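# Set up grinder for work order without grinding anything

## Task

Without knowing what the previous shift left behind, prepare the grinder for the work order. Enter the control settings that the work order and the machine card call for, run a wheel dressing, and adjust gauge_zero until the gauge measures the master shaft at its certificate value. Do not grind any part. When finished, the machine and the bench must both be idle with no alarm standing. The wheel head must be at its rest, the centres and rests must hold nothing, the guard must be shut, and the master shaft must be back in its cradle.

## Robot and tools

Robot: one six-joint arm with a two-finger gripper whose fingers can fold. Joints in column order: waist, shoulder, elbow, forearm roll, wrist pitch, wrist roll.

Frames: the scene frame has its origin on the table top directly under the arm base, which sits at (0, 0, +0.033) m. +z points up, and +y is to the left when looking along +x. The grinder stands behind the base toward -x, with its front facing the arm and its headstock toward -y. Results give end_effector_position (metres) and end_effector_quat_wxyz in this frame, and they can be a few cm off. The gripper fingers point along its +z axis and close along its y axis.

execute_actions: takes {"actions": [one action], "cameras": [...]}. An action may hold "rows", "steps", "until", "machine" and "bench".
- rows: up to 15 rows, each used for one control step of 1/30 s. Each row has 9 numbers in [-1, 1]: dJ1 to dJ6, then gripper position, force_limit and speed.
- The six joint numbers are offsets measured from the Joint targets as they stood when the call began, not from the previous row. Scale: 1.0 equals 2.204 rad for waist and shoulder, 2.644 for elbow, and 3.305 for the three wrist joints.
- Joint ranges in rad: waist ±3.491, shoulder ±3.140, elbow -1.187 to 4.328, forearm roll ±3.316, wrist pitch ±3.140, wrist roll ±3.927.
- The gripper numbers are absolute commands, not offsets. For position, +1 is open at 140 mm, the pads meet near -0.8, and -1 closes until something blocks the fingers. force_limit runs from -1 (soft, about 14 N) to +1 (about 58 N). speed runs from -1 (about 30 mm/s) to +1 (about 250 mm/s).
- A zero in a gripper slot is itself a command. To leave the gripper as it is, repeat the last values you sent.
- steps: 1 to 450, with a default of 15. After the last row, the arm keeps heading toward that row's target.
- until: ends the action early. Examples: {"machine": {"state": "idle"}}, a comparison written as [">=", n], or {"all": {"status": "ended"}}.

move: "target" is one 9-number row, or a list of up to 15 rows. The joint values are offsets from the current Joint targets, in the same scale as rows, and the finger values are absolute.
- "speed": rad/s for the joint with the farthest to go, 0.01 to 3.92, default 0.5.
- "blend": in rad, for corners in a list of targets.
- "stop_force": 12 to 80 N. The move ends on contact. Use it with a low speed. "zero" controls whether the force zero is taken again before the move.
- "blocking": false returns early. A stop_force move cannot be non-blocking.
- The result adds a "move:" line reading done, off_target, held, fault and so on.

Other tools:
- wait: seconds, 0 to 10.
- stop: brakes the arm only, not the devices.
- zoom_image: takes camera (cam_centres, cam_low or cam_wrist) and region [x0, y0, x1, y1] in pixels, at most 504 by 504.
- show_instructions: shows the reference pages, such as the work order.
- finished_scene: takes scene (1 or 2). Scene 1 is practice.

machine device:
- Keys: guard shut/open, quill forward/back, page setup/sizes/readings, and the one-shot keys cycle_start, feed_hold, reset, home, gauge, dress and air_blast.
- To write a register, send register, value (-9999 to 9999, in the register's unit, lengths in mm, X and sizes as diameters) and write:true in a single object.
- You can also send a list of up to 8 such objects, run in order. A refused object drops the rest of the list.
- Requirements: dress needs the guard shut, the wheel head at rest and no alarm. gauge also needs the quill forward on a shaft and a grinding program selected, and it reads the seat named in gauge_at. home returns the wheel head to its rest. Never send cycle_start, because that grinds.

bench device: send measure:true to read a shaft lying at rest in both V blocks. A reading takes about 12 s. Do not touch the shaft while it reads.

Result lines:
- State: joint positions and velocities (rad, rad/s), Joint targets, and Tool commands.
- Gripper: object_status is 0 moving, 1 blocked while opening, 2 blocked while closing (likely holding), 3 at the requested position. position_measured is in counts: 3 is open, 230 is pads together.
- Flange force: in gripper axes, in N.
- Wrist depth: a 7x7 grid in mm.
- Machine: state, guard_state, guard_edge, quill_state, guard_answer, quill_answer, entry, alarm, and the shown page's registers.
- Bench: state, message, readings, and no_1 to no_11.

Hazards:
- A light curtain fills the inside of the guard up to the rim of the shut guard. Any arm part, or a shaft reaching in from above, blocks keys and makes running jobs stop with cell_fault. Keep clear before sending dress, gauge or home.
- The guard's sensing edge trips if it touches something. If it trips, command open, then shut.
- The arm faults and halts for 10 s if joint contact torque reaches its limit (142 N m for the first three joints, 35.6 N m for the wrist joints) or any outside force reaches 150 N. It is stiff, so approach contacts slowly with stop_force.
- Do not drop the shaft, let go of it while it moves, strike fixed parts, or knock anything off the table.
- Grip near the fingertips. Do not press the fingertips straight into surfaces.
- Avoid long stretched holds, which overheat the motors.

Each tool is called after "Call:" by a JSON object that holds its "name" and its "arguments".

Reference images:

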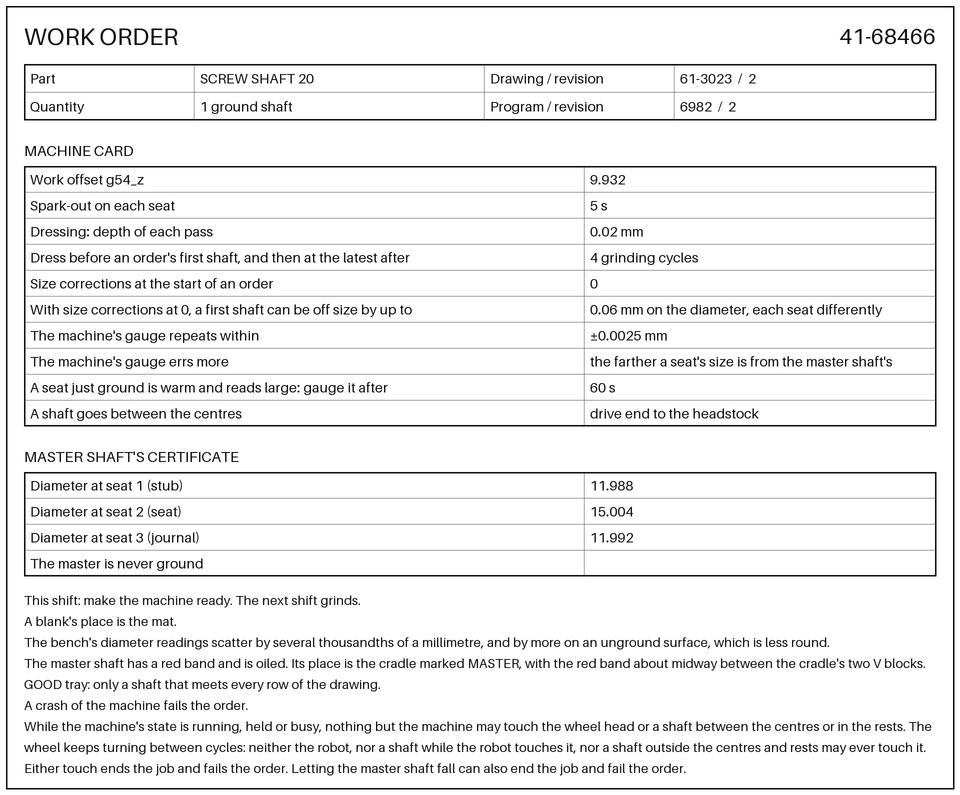

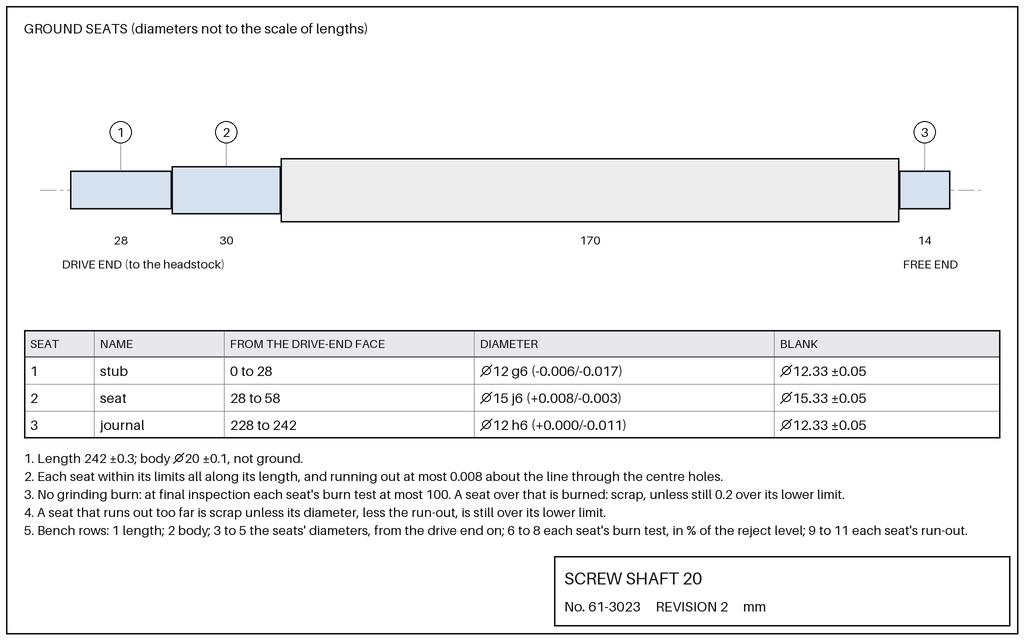

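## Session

Call:
{"name": "execute_actions", "arguments": {"actions": []}}

Call:
{"name": "execute_actions", "arguments": {"actions": [{"machine":[{"page":"sizes"}],"steps":2}]}}

Call:
{"name": "execute_actions", "arguments": {"actions": [{"machine":[{"page":"readings"}],"steps":2}]}}

Call:
{"name": "zoom_image", "arguments": {"camera": "cam_centres", "region": [90, 140, 390, 360]}}

Scene clock: 0.00 s.
end_effector_position=(+0.4996, -0.0025, +0.3060) position_measured=3 object_status=3 end_effector_quat_wxyz=(-0.002, +0.998, +0.063, +0.001)
Joint positions: [0.211 0.133 0.22 0 -1.657 1.437]
Joint velocities: within noise
Flange force (N): no reading
Wrist depth (mm): [399 398 396 398 399 393 392 / 419 420 414 420 410 - - / 445 445 438 442 432 - - / 468 131 472 472 473 128 431 / - 103 502 502 498 128 91 / - 546 529 531 540 537 101 / - 579 548 536 566 572 -]
Joint targets: [0.211 0.133 0.220 0.000 -1.657 1.437]
Tool commands: gripper/position=+1.0 gripper/force_limit=+1.0 gripper/speed=+1.0
machine.setup: program=+7846 g54_z=+9.932 wheel_d=+286.765 sparkout_s=+5.0 dress_depth=+0.020 gauge_at=+1 gauge_zero=-0.241 program_revision=+4 since_dress=+1 stored1_number=+6982 stored1_revision=+2 stored2_number=+9000 stored2_revision=+1 stored3_number=+7846 stored3_revision=+4 stored4_number=+5018 stored4_revision=+5
machine: state=idle guard_state=shut guard_edge=clear quill_state=clamped guard_answer=taken quill_answer=taken page=setup entry=no_entry entries=0 alarm=no_alarm idle_s=3600 queue=idle queue_left=0
bench: message=nothing_yet readings=0 no_1=0.000 no_2=0.000 no_3=0.000 no_4=0.000 no_5=0.000 no_6=0 no_7=0 no_8=0 no_9=0.000 no_10=0.000 no_11=0.000

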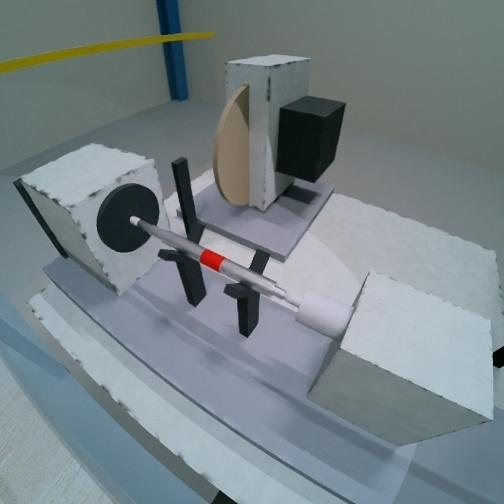

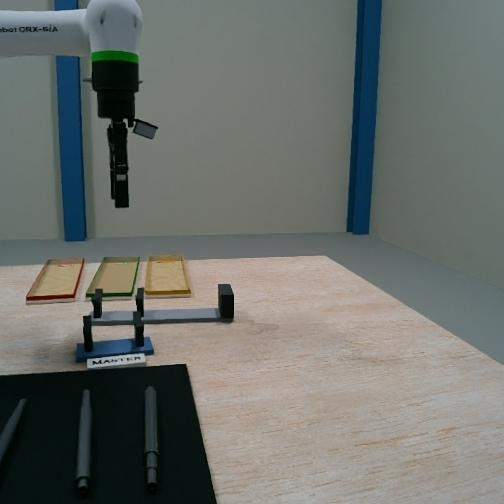

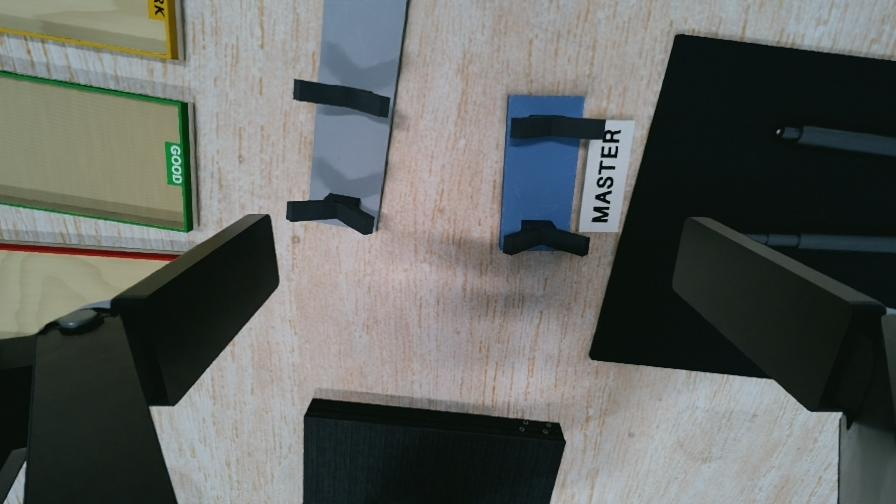

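Scene clock: 0.27 s.
end_effector_position=(+0.4996, -0.0025, +0.3060) position_measured=3 object_status=3 end_effector_quat_wxyz=(-0.002, +0.998, +0.063, +0.001)
Joint positions: [0.211 0.133 0.22 0 -1.657 1.437]
Flange force (N): [0.3 -0.7 1.6]
Wrist depth (mm): [399 398 401 398 399 390 393 / 420 422 416 420 410 - - / 444 444 433 442 436 441 412 / 467 131 473 472 472 137 437 / - 103 503 503 498 137 96 / - 548 535 529 535 542 101 / - 584 551 535 566 571 -]
Joint targets: [0.211 0.133 0.220 0.000 -1.657 1.437]
Tool commands: gripper/position=+1.0 gripper/force_limit=+1.0 gripper/speed=+1.0
machine.sizes: size_1=+0.019 size_2=+0.026 size_3=-0.026 aim_1=+11.989 aim_2=+15.002 aim_3=+11.995
machine: state=idle guard_state=shut guard_edge=clear quill_state=clamped guard_answer=taken quill_answer=taken page=sizes entry=no_entry entries=0 alarm=no_alarm idle_s=3600 queue=done queue_left=0
bench: message=nothing_yet readings=0 no_1=0.000 no_2=0.000 no_3=0.000 no_4=0.000 no_5=0.000 no_6=0 no_7=0 no_8=0 no_9=0.000 no_10=0.000 no_11=0.000

Scene clock: 0.53 s.
end_effector_position=(+0.4996, -0.0025, +0.3060) position_measured=3 object_status=3 end_effector_quat_wxyz=(-0.002, +0.998, +0.063, +0.001)
Joint positions: [0.211 0.133 0.22 0 -1.657 1.437]
Flange force (N): [0.6 -0.9 1.2]
Wrist depth (mm): [397 398 397 400 399 399 391 / 420 418 412 419 408 408 - / 444 443 436 445 433 434 429 / 469 131 469 471 474 137 429 / - 103 503 500 495 128 96 / - 545 529 531 534 541 101 / - 580 550 534 565 572 -]
Joint targets: [0.211 0.133 0.220 0.000 -1.657 1.437]
Tool commands: gripper/position=+1.0 gripper/force_limit=+1.0 gripper/speed=+1.0
machine.readings: gauge_d=+0.000 gauge_d_1=+0.000 gauge_d_2=+0.000 gauge_d_3=+0.000 pos_x=+0.000 pos_z=+0.000 load_peak=+0.0 cycles=+0
machine: state=idle guard_state=shut guard_edge=clear quill_state=clamped guard_answer=taken quill_answer=taken page=readings entry=no_entry entries=0 alarm=no_alarm idle_s=3601 queue=done queue_left=0
bench: message=nothing_yet readings=0 no_1=0.000 no_2=0.000 no_3=0.000 no_4=0.000 no_5=0.000 no_6=0 no_7=0 no_8=0 no_9=0.000 no_10=0.000 no_11=0.000

Scaled by 1.680 from the camera's 504x504 image, which has a finer 720x720 frame.
This view is cut from an older image: the scene may have changed since it was taken.

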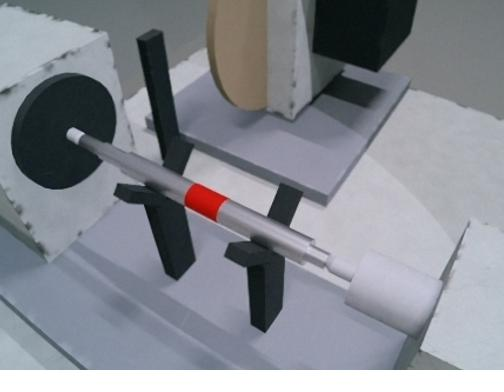

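Call:
{"name": "execute_actions", "arguments": {"actions": [{"machine":[{"register":"program","value":6982,"write":true},{"register":"size_1","value":0,"write":true},{"register":"size_2","value":0,"write":true},{"register":"size_3","value":0,"write":true},{"gauge":true},{"register":"gauge_at","value":2,"write":true},{"gauge":true}],"steps":450,"until":{"machine":{"queue":"done"}}}]}}

Call:
{"name": "execute_actions", "arguments": {"actions": [{"machine":[{"register":"gauge_at","value":3,"write":true},{"gauge":true},{"gauge":true}],"steps":450,"until":{"machine":{"queue":"done"}}}]}}

Scene clock: 16.70 s.
end_effector_position=(+0.4996, -0.0025, +0.3060) position_measured=3 object_status=3 end_effector_quat_wxyz=(-0.002, +0.998, +0.063, +0.001)
Joint positions: [0.211 0.133 0.22 0 -1.657 1.437]
Flange force (N): [0.4 -1.3 1.2]
Wrist depth (mm): [399 399 397 399 399 396 392 / 420 419 422 418 409 425 413 / 445 444 438 444 433 - - / 469 131 472 472 466 128 436 / - 103 503 502 506 128 96 / - 546 530 530 536 543 101 / - 583 548 530 569 573 -]
Joint targets: [0.211 0.133 0.220 0.000 -1.657 1.437]
Tool commands: gripper/position=+1.0 gripper/force_limit=+1.0 gripper/speed=+1.0
machine.readings: gauge_d=+15.013 gauge_d_1=+11.997 gauge_d_2=+15.013 gauge_d_3=+0.000 pos_x=+0.000 pos_z=+0.000 load_peak=+0.0 cycles=+0
machine: state=idle guard_state=shut guard_edge=clear quill_state=clamped guard_answer=taken quill_answer=taken page=readings entry=taken entries=7 alarm=no_alarm idle_s=3617 queue=done queue_left=0
bench: message=nothing_yet readings=0 no_1=0.000 no_2=0.000 no_3=0.000 no_4=0.000 no_5=0.000 no_6=0 no_7=0 no_8=0 no_9=0.000 no_10=0.000 no_11=0.000

Scene clock: 25.20 s.
end_effector_position=(+0.4996, -0.0025, +0.3060) position_measured=3 object_status=3 end_effector_quat_wxyz=(-0.002, +0.998, +0.063, +0.001)
Joint positions: [0.211 0.133 0.22 0 -1.657 1.437]
Flange force (N): [0.6 -1.1 1.1]
Wrist depth (mm): [399 398 400 398 399 388 391 / 421 420 418 420 410 - - / 443 445 436 445 433 434 - / 472 122 473 471 468 128 433 / - 103 506 502 500 127 96 / - 545 530 530 532 540 101 / - 580 548 538 566 572 -]
Joint targets: [0.211 0.133 0.220 0.000 -1.657 1.437]
Tool commands: gripper/position=+1.0 gripper/force_limit=+1.0 gripper/speed=+1.0
machine.readings: gauge_d=+12.002 gauge_d_1=+11.997 gauge_d_2=+15.013 gauge_d_3=+12.002 pos_x=+0.000 pos_z=+0.000 load_peak=+0.0 cycles=+0
machine: state=idle guard_state=shut guard_edge=clear quill_state=clamped guard_answer=taken quill_answer=taken page=readings entry=taken entries=10 alarm=no_alarm idle_s=3625 queue=done queue_left=0
bench: message=nothing_yet readings=0 no_1=0.000 no_2=0.000 no_3=0.000 no_4=0.000 no_5=0.000 no_6=0 no_7=0 no_8=0 no_9=0.000 no_10=0.000 no_11=0.000

Call:
{"name": "execute_actions", "arguments": {"actions": [{"machine":[{"register":"gauge_zero","value":-0.232,"write":true},{"gauge":true},{"register":"gauge_at","value":2,"write":true},{"gauge":true},{"register":"gauge_at","value":1,"write":true},{"gauge":true}],"steps":2}]}}

Call:
{"name": "move", "arguments": {"target": [-0.91243,-0.01624,0.06901,0,-0.06628,-0.37731,-0.25,-1,-1], "speed": 0.6}}

Call:
{"name": "execute_actions", "arguments": {"actions": [{"steps":450,"until":{"machine":{"queue":"done"}}}]}}

Scene clock: 31.67 s.
end_effector_position=(+0.4996, -0.0025, +0.3060) position_measured=3 object_status=3 end_effector_quat_wxyz=(-0.002, +0.998, +0.063, +0.001)
Joint positions: [0.211 0.133 0.22 0 -1.657 1.437]
Flange force (N): [0.7 -1.0 1.7]
Wrist depth (mm): [398 399 400 399 397 395 394 / 421 417 415 421 410 - - / 444 445 436 445 435 - - / 470 131 471 469 471 128 431 / - 103 506 501 508 128 96 / - 548 532 531 534 536 101 / - 580 551 534 566 577 -]
Joint targets: [0.211 0.133 0.220 0.000 -1.657 1.437]
Tool commands: gripper/position=+1.0 gripper/force_limit=+1.0 gripper/speed=+1.0
machine.readings: gauge_d=+12.002 gauge_d_1=+11.997 gauge_d_2=+15.013 gauge_d_3=+12.002 pos_x=+0.000 pos_z=+0.000 load_peak=+0.0 cycles=+0
machine: state=busy guard_state=shut guard_edge=clear quill_state=clamped guard_answer=taken quill_answer=taken page=readings entry=taken entries=12 alarm=no_alarm idle_s=3631 queue=running queue_left=4
bench: message=nothing_yet readings=0 no_1=0.000 no_2=0.000 no_3=0.000 no_4=0.000 no_5=0.000 no_6=0 no_7=0 no_8=0 no_9=0.000 no_10=0.000 no_11=0.000

Scene clock: 35.50 s.
end_effector_position=(-0.2089, -0.4206, +0.3970) position_measured=160 object_status=3 end_effector_quat_wxyz=(+0.001, -0.005, +1.000, +0.002)
Joint positions: [-1.799 0.097 0.402 0 -1.876 0.19]
Flange force (N): [-1.9 -1.2 0.9]
Wrist depth (mm): [1158 1146 479 479 479 476 479 / 1223 518 507 508 504 510 504 / 1261 1180 537 537 535 537 531 / 1385 1435 556 565 158 534 500 / 1507 77 86 614 112 87 428 / - 69 - 660 - - 72 / - - - 683 - - 62]
Joint targets: [-1.799 0.097 0.402 0.000 -1.876 0.190]
machine.readings: gauge_d=+12.002 gauge_d_1=+11.997 gauge_d_2=+15.013 gauge_d_3=+12.002 pos_x=+0.000 pos_z=+0.000 load_peak=+0.0 cycles=+0
machine: state=busy guard_state=shut guard_edge=clear quill_state=clamped guard_answer=taken quill_answer=taken page=readings entry=taken entries=12 alarm=no_alarm idle_s=3635 queue=running queue_left=4
bench: message=nothing_yet readings=0 no_1=0.000 no_2=0.000 no_3=0.000 no_4=0.000 no_5=0.000 no_6=0 no_7=0 no_8=0 no_9=0.000 no_10=0.000 no_11=0.000
move: done

Scene clock: 44.33 s.
end_effector_position=(-0.2089, -0.4206, +0.3970) position_measured=160 object_status=3 end_effector_quat_wxyz=(+0.001, -0.005, +1.000, +0.002)
Joint positions: [-1.799 0.097 0.402 0 -1.876 0.19]
Flange force (N): [-0.7 -1.3 0.4]
Wrist depth (mm): [1175 1130 481 480 480 482 482 / 1235 1210 510 507 508 504 504 / 1275 1324 536 537 536 538 529 / 1385 1377 557 562 158 534 499 / 1507 77 86 608 112 87 427 / - 69 - 653 - - 72 / - - - 689 - - 62]
Joint targets: [-1.799 0.097 0.402 0.000 -1.876 0.190]
Tool commands: gripper/position=-0.25 gripper/force_limit=-1.0 gripper/speed=-1.0
machine.readings: gauge_d=+11.988 gauge_d_1=+11.988 gauge_d_2=+15.005 gauge_d_3=+11.991 pos_x=+0.000 pos_z=+0.000 load_peak=+0.0 cycles=+0
machine: state=idle guard_state=shut guard_edge=clear quill_state=clamped guard_answer=taken quill_answer=taken page=readings entry=taken entries=16 alarm=no_alarm idle_s=3644 queue=done queue_left=0
bench: message=nothing_yet readings=0 no_1=0.000 no_2=0.000 no_3=0.000 no_4=0.000 no_5=0.000 no_6=0 no_7=0 no_8=0 no_9=0.000 no_10=0.000 no_11=0.000

Call:
{"name": "execute_actions", "arguments": {"actions": [{"machine":[{"page":"sizes","guard":"open"},{"quill":"back"}],"steps":85,"until":{"machine":{"quill_state":["!=","clamped"]}}}]}}

Call:
{"name": "move", "arguments": {"target": [[-0.61934,0.17532,0.23941,0,-0.07431,-0.06288,-0.25,-1,-1],[-0.62246,0.19402,0.07602,0,0.06884,-0.06288,-0.25,-1,-1]], "speed": [0.6,0.25], "blend": [0.05,0], "cameras": ["cam_wrist","cam_centres"]}}

Scene clock: 52.73 s.
end_effector_position=(-0.2089, -0.4206, +0.3970) position_measured=160 object_status=3 end_effector_quat_wxyz=(+0.001, -0.005, +1.000, +0.002)
Joint positions: [-1.799 0.097 0.402 0 -1.876 0.19]
Flange force (N): [-0.9 -0.7 1.2]
Wrist depth (mm): [1158 492 478 480 479 479 481 / 1255 1210 507 507 506 506 510 / 1309 1288 541 538 537 536 528 / 1377 1377 553 564 158 537 498 / 1479 77 86 610 112 87 426 / - 69 - 651 - - 72 / - - - 681 - - 62]
Joint targets: [-1.799 0.097 0.402 0.000 -1.876 0.190]
Tool commands: gripper/position=-0.25 gripper/force_limit=-1.0 gripper/speed=-1.0
machine.sizes: size_1=+0.000 size_2=+0.000 size_3=+0.000 aim_1=+11.989 aim_2=+15.002 aim_3=+11.995
machine: state=idle guard_state=open guard_edge=clear quill_state=between guard_answer=taken quill_answer=taken page=sizes entry=taken entries=16 alarm=no_alarm idle_s=3652 queue=running queue_left=0
bench: message=nothing_yet readings=0 no_1=0.000 no_2=0.000 no_3=0.000 no_4=0.000 no_5=0.000 no_6=0 no_7=0 no_8=0 no_9=0.000 no_10=0.000 no_11=0.000

Scene clock: 57.30 s.
end_effector_position=(-0.6369, +0.1169, +0.2495) position_measured=160 object_status=3 end_effector_quat_wxyz=(-0.001, +0.707, +0.708, +0.002)
Joint positions: [-3.171 0.525 0.603 0 -1.649 -0.018]
Flange force (N): [-0.5 -3.9 0.8]
Wrist depth (mm): [350 364 353 186 298 354 347 / - 377 390 200 318 1136 369 / 376 376 - 329 330 405 385 / 389 395 107 218 137 421 410 / - 81 86 236 113 87 430 / - 69 - 280 - - 72 / - - - 250 - - 62]
Joint targets: [-3.171 0.525 0.603 0.000 -1.649 -0.018]
machine.sizes: size_1=+0.000 size_2=+0.000 size_3=+0.000 aim_1=+11.989 aim_2=+15.002 aim_3=+11.995
machine: state=idle guard_state=open guard_edge=clear quill_state=back guard_answer=taken quill_answer=taken page=sizes entry=taken entries=16 alarm=no_alarm idle_s=3657 queue=done queue_left=0
bench: message=nothing_yet readings=0 no_1=0.000 no_2=0.000 no_3=0.000 no_4=0.000 no_5=0.000 no_6=0 no_7=0 no_8=0 no_9=0.000 no_10=0.000 no_11=0.000
move: done
Images, in order (width x height): cam_centres 504x504, cam_wrist 896x504.

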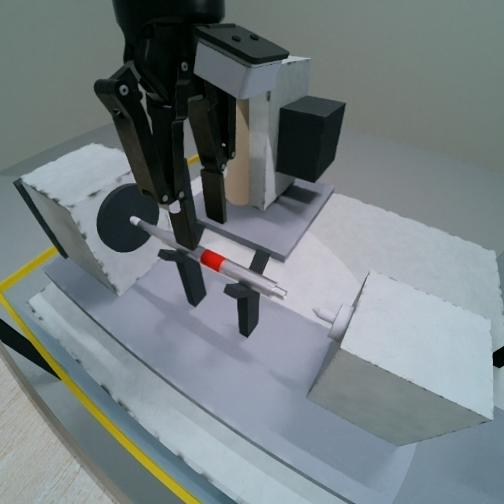

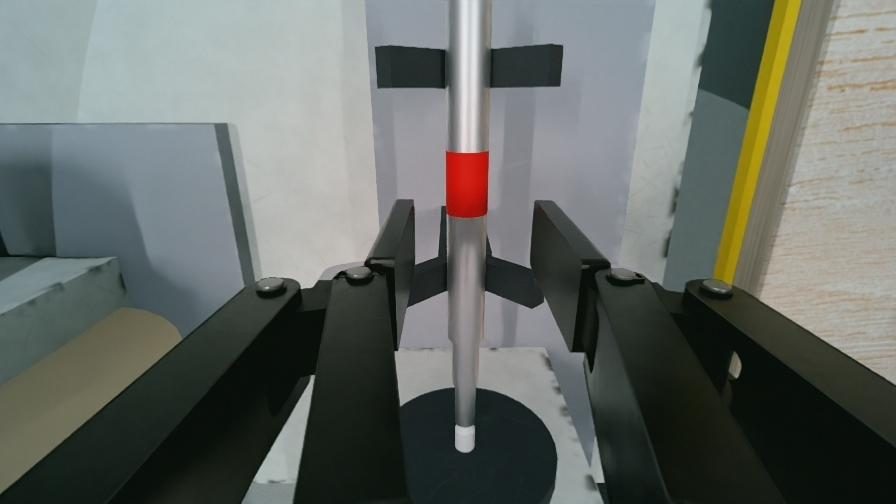

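Same as before. Lower, grip, slide off the centre.

Call:
{"name": "move", "arguments": {"target": [0,-0.0008,-0.05025,0,0.03968,0,-0.25,-1,-1], "speed": 0.12, "cameras": ["cam_wrist"]}}

Call:
{"name": "execute_actions", "arguments": {"actions": [{"rows":[[0,0,0,0,0,0,-1,1,-1]],"steps":70}], "cameras": ["cam_wrist"]}}

Scene clock: 61.17 s.
end_effector_position=(-0.6370, +0.1171, +0.1936) position_measured=160 object_status=3 end_effector_quat_wxyz=(-0.001, +0.707, +0.708, +0.002)
Joint positions: [-3.171 0.523 0.47 0 -1.518 -0.018]
Flange force (N): [-0.5 -2.9 1.7]
Wrist depth (mm): [308 307 249 132 246 253 310 / - 319 319 141 264 267 315 / 316 322 - 153 279 1074 330 / 336 340 108 156 158 359 349 / 358 81 86 168 117 87 366 / - 69 - 180 - - 72 / - - - 241 - - 62]
Joint targets: [-3.171 0.523 0.470 0.000 -1.518 -0.018]
machine.sizes: size_1=+0.000 size_2=+0.000 size_3=+0.000 aim_1=+11.989 aim_2=+15.002 aim_3=+11.995
machine: state=idle guard_state=open guard_edge=clear quill_state=back guard_answer=taken quill_answer=taken page=sizes entry=taken entries=16 alarm=no_alarm idle_s=3661 queue=done queue_left=0
bench: message=nothing_yet readings=0 no_1=0.000 no_2=0.000 no_3=0.000 no_4=0.000 no_5=0.000 no_6=0 no_7=0 no_8=0 no_9=0.000 no_10=0.000 no_11=0.000
move: done
Images, in order (width x height): cam_wrist 896x504.

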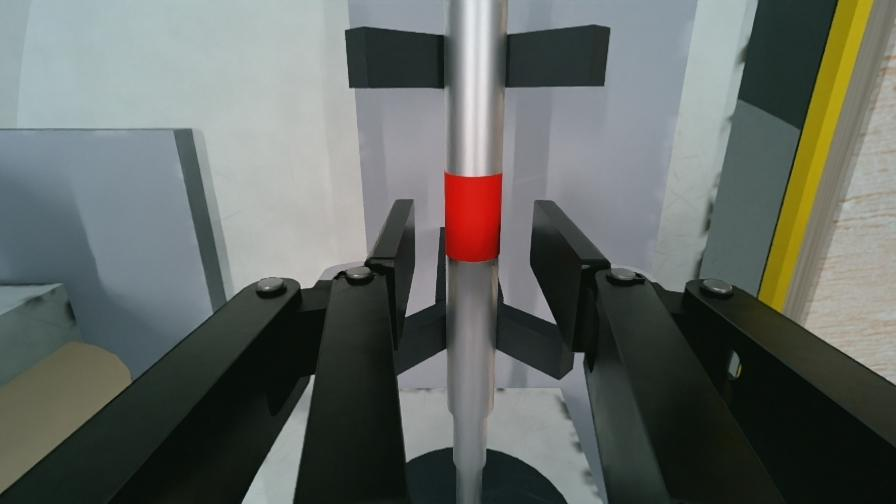

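Scene clock: 63.70 s.
end_effector_position=(-0.6370, +0.1171, +0.1936) position_measured=204 object_status=2 end_effector_quat_wxyz=(-0.001, +0.707, +0.708, +0.002)
Joint positions: [-3.171 0.523 0.47 0 -1.518 -0.018]
Flange force (N): [-0.5 -12.3 -6.9]
Wrist depth (mm): [305 - - 133 247 254 312 / 317 329 269 140 265 314 312 / 316 322 337 151 280 348 329 / 337 340 295 151 289 348 349 / 347 353 87 114 87 82 372 / - - 74 69 - 75 390 / - - - - - - -]
Joint targets: [-3.171 0.523 0.470 0.000 -1.518 -0.018]
machine.sizes: size_1=+0.000 size_2=+0.000 size_3=+0.000 aim_1=+11.989 aim_2=+15.002 aim_3=+11.995
machine: state=idle guard_state=open guard_edge=clear quill_state=back guard_answer=taken quill_answer=taken page=sizes entry=taken entries=16 alarm=no_alarm idle_s=3663 queue=done queue_left=0
bench: message=nothing_yet readings=0 no_1=0.000 no_2=0.000 no_3=0.000 no_4=0.000 no_5=0.000 no_6=0 no_7=0 no_8=0 no_9=0.000 no_10=0.000 no_11=0.000
Images, in order (width x height): cam_wrist 896x504.

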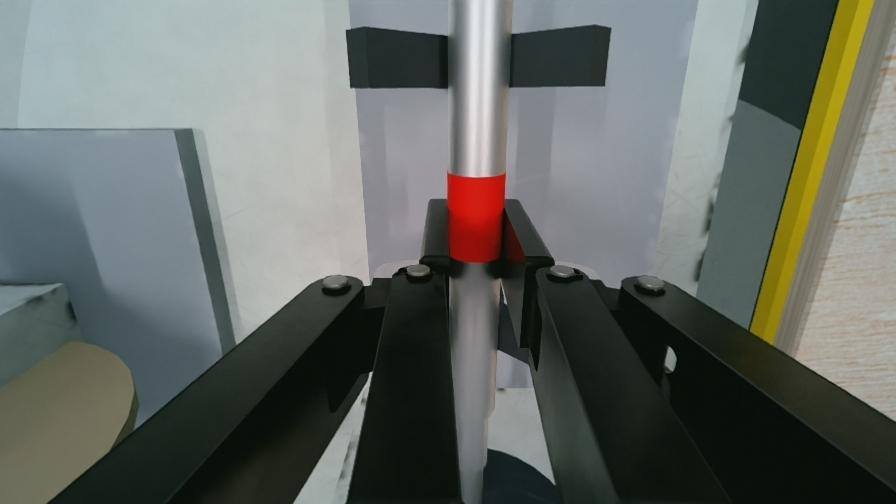

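Call:
{"name": "move", "arguments": {"target": [-0.00858,0.0028,0.0052,0,-0.0023,0.00572,-1,1,-1], "speed": 0.03, "stop_force": 30, "cameras": ["cam_centres"]}}

Call:
{"name": "move", "arguments": {"target": [[0,0.00115,0.04896,0,-0.03839,0,-1,1,-1],[0.00488,-0.02071,0.2084,0,-0.18053,-0.00327,-1,1,-1],[0.63104,-0.19626,-0.0308,0,-0.10623,0.05716,-1,1,-1]], "speed": [0.12,0.35,0.6], "blend": [0.04,0.1,0]}}

Call:
{"name": "execute_actions", "arguments": {"actions": [{"machine":[{"page":"setup","guard":"shut"},{"dress":true},{"air_blast":true}],"steps":2}]}}

Call:
{"name": "move", "arguments": {"target": [0.65,0.02,-0.06,0,0.04,0.2,-1,1,-1], "speed": 0.6, "cameras": ["cam_wrist","cam_low"]}}

Scene clock: 69.23 s.
end_effector_position=(-0.6370, +0.1292, +0.1956) position_measured=204 object_status=2 end_effector_quat_wxyz=(-0.001, +0.707, +0.708, +0.002)
Joint positions: [-3.19 0.529 0.484 0 -1.525 0.001]
Flange force (N): [-0.4 -2.8 6.3]
Wrist depth (mm): [309 - 305 132 252 257 310 / 321 - - 139 148 325 316 / 317 321 - 153 282 350 332 / 337 342 353 149 293 1186 352 / 359 356 86 114 87 83 374 / - - 74 69 - 75 393 / - - - - - - -]
Joint targets: [-3.190 0.529 0.484 0.000 -1.525 0.001]
machine.sizes: size_1=+0.000 size_2=+0.000 size_3=+0.000 aim_1=+11.989 aim_2=+15.002 aim_3=+11.995
machine: state=idle guard_state=open guard_edge=clear quill_state=back guard_answer=taken quill_answer=taken page=sizes entry=taken entries=16 alarm=no_alarm idle_s=3669 queue=done queue_left=0
bench: message=nothing_yet readings=0 no_1=0.000 no_2=0.000 no_3=0.000 no_4=0.000 no_5=0.000 no_6=0 no_7=0 no_8=0 no_9=0.000 no_10=0.000 no_11=0.000
move: done
Images, in order (width x height): cam_centres 504x504.

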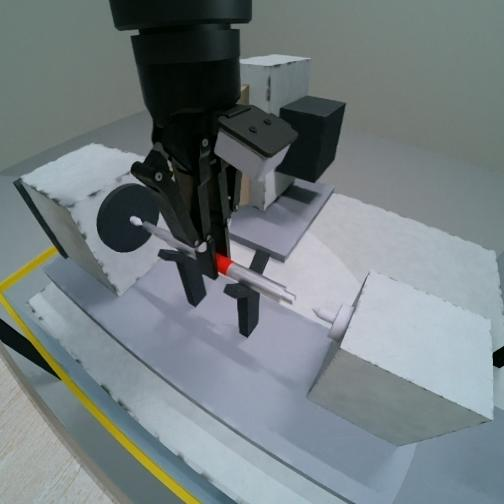

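Scene clock: 74.37 s.
end_effector_position=(-0.2089, -0.4205, +0.3974) position_measured=204 object_status=2 end_effector_quat_wxyz=(+0.001, -0.005, +1.000, +0.002)
Joint positions: [-1.799 0.097 0.403 0 -1.876 0.19]
Flange force (N): [-2.1 -2.1 5.6]
Wrist depth (mm): [1175 1152 480 131 480 477 480 / 1223 1210 509 138 506 507 508 / 1302 1275 532 150 536 541 531 / 1393 1369 562 149 552 534 501 / 1488 1461 86 114 87 87 447 / - - 73 69 - 75 386 / - - - - - - -]
Joint targets: [-1.799 0.097 0.403 0.000 -1.876 0.190]
machine.sizes: size_1=+0.000 size_2=+0.000 size_3=+0.000 aim_1=+11.989 aim_2=+15.002 aim_3=+11.995
machine: state=idle guard_state=open guard_edge=clear quill_state=back guard_answer=taken quill_answer=taken page=sizes entry=taken entries=16 alarm=no_alarm idle_s=3674 queue=done queue_left=0
bench: message=nothing_yet readings=0 no_1=0.000 no_2=0.000 no_3=0.000 no_4=0.000 no_5=0.000 no_6=0 no_7=0 no_8=0 no_9=0.000 no_10=0.000 no_11=0.000
move: done

Scene clock: 74.63 s.
end_effector_position=(-0.2089, -0.4206, +0.3974) position_measured=204 object_status=2 end_effector_quat_wxyz=(+0.001, -0.005, +1.000, +0.002)
Joint positions: [-1.799 0.097 0.403 0 -1.876 0.19]
Flange force (N): [-1.1 -0.6 5.8]
Wrist depth (mm): [1175 1146 482 131 481 478 481 / 1242 1235 508 138 506 507 506 / 1309 1302 537 150 540 535 530 / 1401 1385 566 149 557 534 498 / 1470 1461 87 114 87 87 445 / 1546 - 74 69 - 75 384 / - - - - - - -]
Joint targets: [-1.799 0.097 0.403 0.000 -1.876 0.190]
Tool commands: gripper/position=-1.0 gripper/force_limit=+1.0 gripper/speed=-1.0
machine.setup: program=+6982 g54_z=+9.932 wheel_d=+286.765 sparkout_s=+5.0 dress_depth=+0.020 gauge_at=+1 gauge_zero=-0.232 program_revision=+2 since_dress=+1 stored1_number=+6982 stored1_revision=+2 stored2_number=+9000 stored2_revision=+1 stored3_number=+7846 stored3_revision=+4 stored4_number=+5018 stored4_revision=+5
machine: state=idle guard_state=between guard_edge=clear quill_state=back guard_answer=taken quill_answer=taken page=setup entry=taken entries=16 alarm=no_alarm idle_s=3674 queue=running queue_left=2
bench: message=nothing_yet readings=0 no_1=0.000 no_2=0.000 no_3=0.000 no_4=0.000 no_5=0.000 no_6=0 no_7=0 no_8=0 no_9=0.000 no_10=0.000 no_11=0.000

Scene clock: 77.50 s.
end_effector_position=(+0.3960, -0.2685, +0.3124) position_measured=204 object_status=2 end_effector_quat_wxyz=(+0.005, +0.868, -0.496, -0.035)
Joint positions: [-0.367 0.141 0.244 0 -1.744 0.851]
Flange force (N): [2.0 0.3 6.1]
Wrist depth (mm): [388 386 - 132 - 408 412 / 413 420 - 137 426 433 440 / 440 443 469 147 461 463 469 / 468 468 461 149 482 497 504 / 496 495 86 114 87 87 542 / 532 - 74 69 - 75 582 / - - - - - - -]
Joint targets: [-0.367 0.141 0.244 0.000 -1.744 0.851]
machine.setup: program=+6982 g54_z=+9.932 wheel_d=+286.765 sparkout_s=+5.0 dress_depth=+0.020 gauge_at=+1 gauge_zero=-0.232 program_revision=+2 since_dress=+1 stored1_number=+6982 stored1_revision=+2 stored2_number=+9000 stored2_revision=+1 stored3_number=+7846 stored3_revision=+4 stored4_number=+5018 stored4_revision=+5
machine: state=running guard_state=shut guard_edge=clear quill_state=back guard_answer=taken quill_answer=taken page=setup entry=taken entries=17 alarm=no_alarm idle_s=3677 queue=running queue_left=1
bench: message=nothing_yet readings=0 no_1=0.000 no_2=0.000 no_3=0.000 no_4=0.000 no_5=0.000 no_6=0 no_7=0 no_8=0 no_9=0.000 no_10=0.000 no_11=0.000
move: done
Images, in order (width x height): cam_low 504x504, cam_wrist 896x504.

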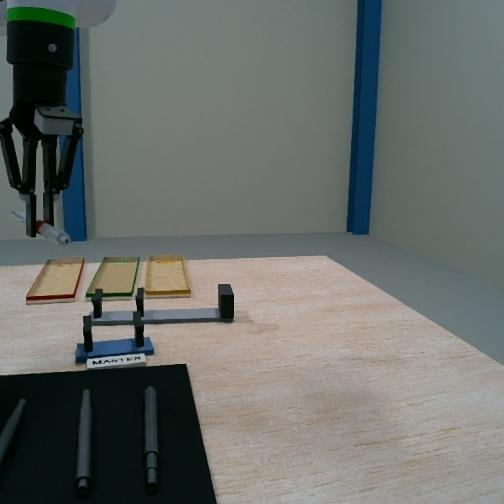

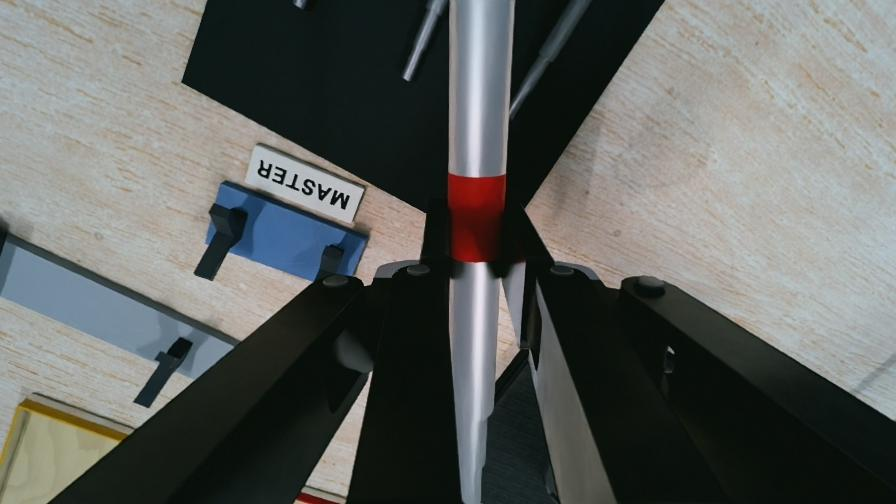

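Call:
{"name": "move", "arguments": {"target": [0.1934,-0.03026,-0.12784,0,0.10336,0.20644,-1,1,-1], "speed": 0.4, "cameras": ["cam_wrist"]}}

Scene clock: 89.70 s.
end_effector_position=(+0.4654, -0.0809, +0.1990) position_measured=204 object_status=2 end_effector_quat_wxyz=(-0.002, +0.999, +0.035, +0.001)
Joint positions: [0.059 0.074 -0.094 0 -1.403 1.533]
Flange force (N): [0.4 -1.3 6.7]
Wrist depth (mm): [304 285 302 239 298 - 281 / 321 311 318 140 316 - - / 338 322 335 153 332 - - / 359 358 353 149 336 345 - / 376 377 87 114 87 81 349 / 398 - 74 69 - 75 - / - - - - - - -]
Joint targets: [0.059 0.074 -0.094 0.000 -1.403 1.533]
machine.setup: program=+6982 g54_z=+9.932 wheel_d=+286.765 sparkout_s=+5.0 dress_depth=+0.020 gauge_at=+1 gauge_zero=-0.232 program_revision=+2 since_dress=+1 stored1_number=+6982 stored1_revision=+2 stored2_number=+9000 stored2_revision=+1 stored3_number=+7846 stored3_revision=+4 stored4_number=+5018 stored4_revision=+5
machine: state=running guard_state=shut guard_edge=clear quill_state=back guard_answer=taken quill_answer=taken page=setup entry=taken entries=17 alarm=no_alarm idle_s=3689 queue=running queue_left=1
bench: message=nothing_yet readings=0 no_1=0.000 no_2=0.000 no_3=0.000 no_4=0.000 no_5=0.000 no_6=0 no_7=0 no_8=0 no_9=0.000 no_10=0.000 no_11=0.000
move: done
Images, in order (width x height): cam_wrist 896x504.

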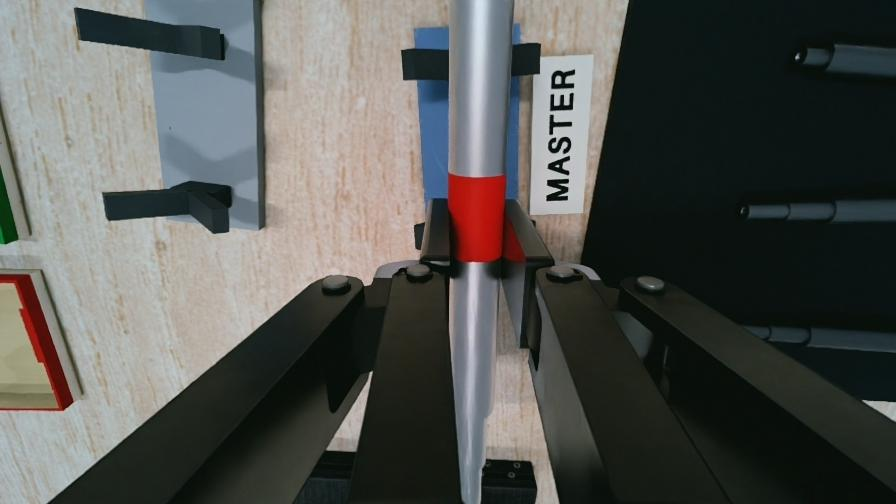

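Call:
{"name": "zoom_image", "arguments": {"camera": "cam_wrist", "region": [380, 0, 620, 270]}}

Scaled by 1.867 from the camera's 896x504 image, which has a finer 1280x720 frame.

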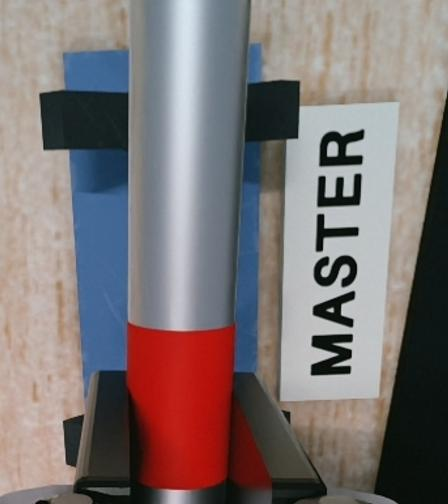

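Call:
{"name": "move", "arguments": {"target": [-0.004,0.03155,-0.058,0,0.06744,0.01477,-1,1,-1], "speed": 0.15, "cameras": ["cam_wrist","cam_low"]}}

Call:
{"name": "zoom_image", "arguments": {"camera": "cam_wrist", "region": [340, 0, 640, 300]}}

Call:
{"name": "zoom_image", "arguments": {"camera": "cam_low", "region": [20, 240, 200, 400]}}

Scene clock: 108.83 s.
end_effector_position=(+0.4667, -0.0845, +0.1040) position_measured=204 object_status=2 end_effector_quat_wxyz=(-0.002, +0.998, +0.055, +0.001)
Joint positions: [0.051 0.144 -0.248 0 -1.18 1.582]
Flange force (N): [0.6 -1.4 7.0]
Wrist depth (mm): [206 213 216 151 211 213 - / 217 223 228 211 219 - - / 229 235 241 154 235 - 229 / 213 253 252 149 124 246 230 / 273 269 87 114 87 82 254 / 288 - 74 69 - 75 271 / - - - - - - -]
Joint targets: [0.051 0.144 -0.248 0.000 -1.180 1.582]
machine.setup: program=+6982 g54_z=+9.932 wheel_d=+286.685 sparkout_s=+5.0 dress_depth=+0.020 gauge_at=+1 gauge_zero=-0.232 program_revision=+2 since_dress=+0 stored1_number=+6982 stored1_revision=+2 stored2_number=+9000 stored2_revision=+1 stored3_number=+7846 stored3_revision=+4 stored4_number=+5018 stored4_revision=+5
machine: state=idle guard_state=shut guard_edge=clear quill_state=back guard_answer=taken quill_answer=taken page=setup entry=taken entries=18 alarm=no_alarm idle_s=3708 queue=done queue_left=0
bench: message=nothing_yet readings=0 no_1=0.000 no_2=0.000 no_3=0.000 no_4=0.000 no_5=0.000 no_6=0 no_7=0 no_8=0 no_9=0.000 no_10=0.000 no_11=0.000
move: done
Images, in order (width x height): cam_low 504x504, cam_wrist 896x504.

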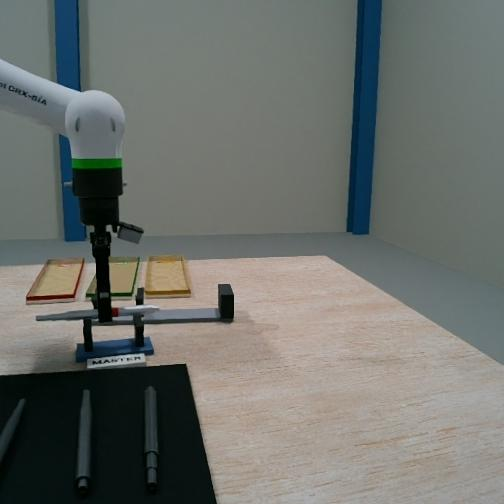

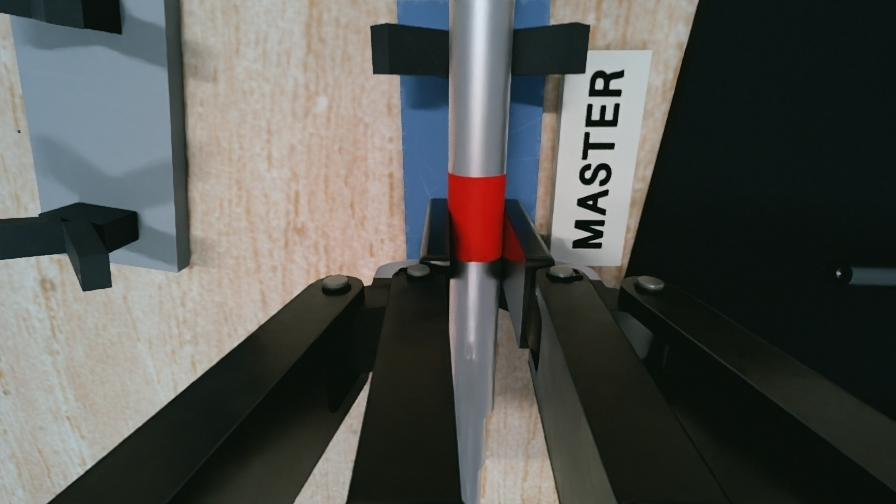

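Scaled by 1.680 from the camera's 896x504 image, which has a finer 1280x720 frame.

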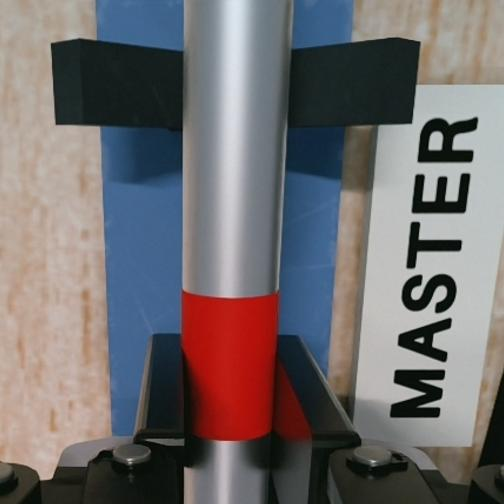

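Scaled by 2.800 from the camera's 504x504 image, which has a finer 720x720 frame.

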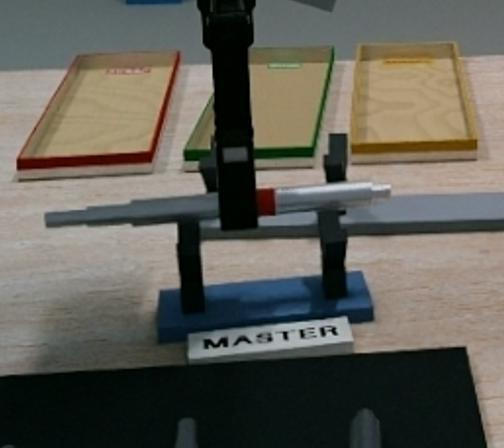

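Call:
{"name": "move", "arguments": {"target": [0,0.0153,-0.01604,0,0.02304,0,-1,1,-1], "speed": 0.03, "stop_force": 12, "cameras": ["cam_wrist","cam_low"]}}

Call:
{"name": "zoom_image", "arguments": {"camera": "cam_low", "region": [20, 240, 200, 400]}}

Scene clock: 116.37 s.
end_effector_position=(+0.4670, -0.0845, +0.0737) position_measured=204 object_status=2 end_effector_quat_wxyz=(-0.002, +0.998, +0.055, +0.001)
Joint positions: [0.05 0.176 -0.288 0 -1.107 1.582]
Flange force (N): [0.9 14.7 -9.7]
Wrist depth (mm): [177 189 186 131 134 186 - / 188 199 198 183 190 - 186 / 199 210 211 154 200 - - / 205 223 220 151 118 - - / 238 235 87 113 87 81 - / 251 - 74 69 - 75 236 / - - - - - - -]
Joint targets: [0.050 0.176 -0.288 0.000 -1.107 1.582]
machine.setup: program=+6982 g54_z=+9.932 wheel_d=+286.685 sparkout_s=+5.0 dress_depth=+0.020 gauge_at=+1 gauge_zero=-0.232 program_revision=+2 since_dress=+0 stored1_number=+6982 stored1_revision=+2 stored2_number=+9000 stored2_revision=+1 stored3_number=+7846 stored3_revision=+4 stored4_number=+5018 stored4_revision=+5
machine: state=idle guard_state=shut guard_edge=clear quill_state=back guard_answer=taken quill_answer=taken page=setup entry=taken entries=18 alarm=no_alarm idle_s=3715 queue=done queue_left=0
bench: message=nothing_yet readings=0 no_1=0.000 no_2=0.000 no_3=0.000 no_4=0.000 no_5=0.000 no_6=0 no_7=0 no_8=0 no_9=0.000 no_10=0.000 no_11=0.000
move: contact
Images, in order (width x height): cam_low 504x504, cam_wrist 896x504.

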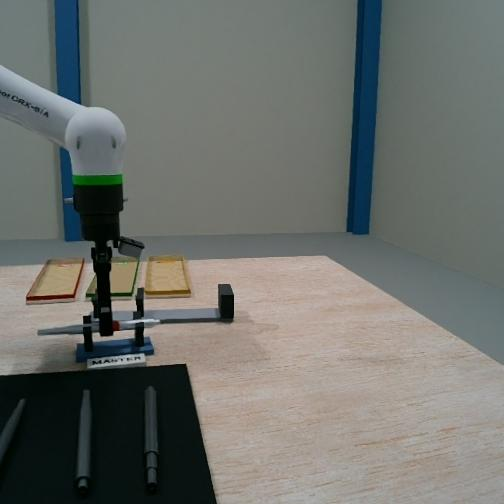

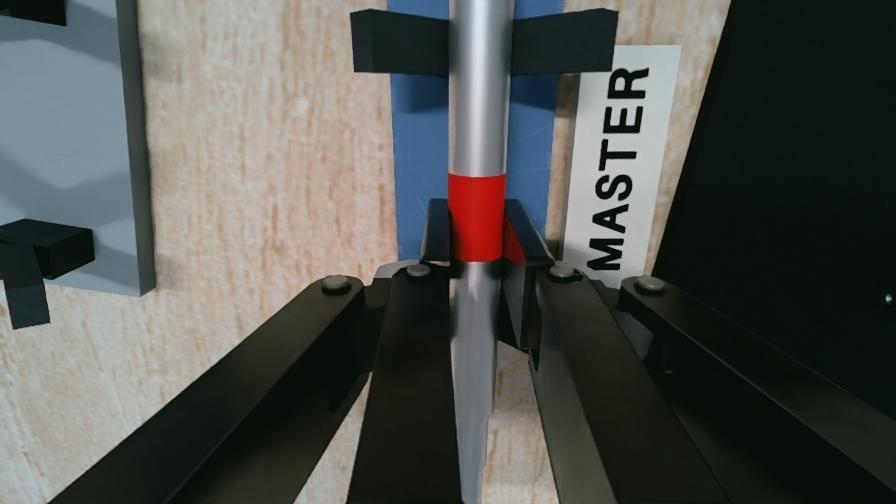

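Scaled by 2.800 from the camera's 504x504 image, which has a finer 720x720 frame.

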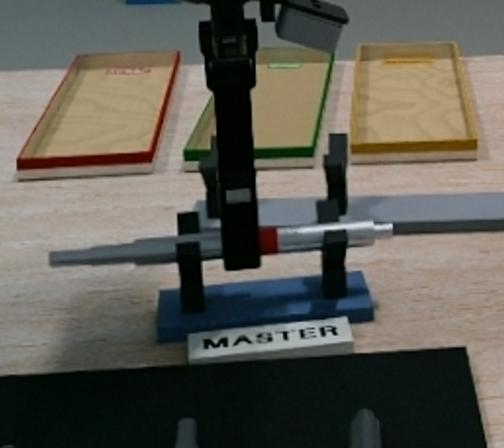

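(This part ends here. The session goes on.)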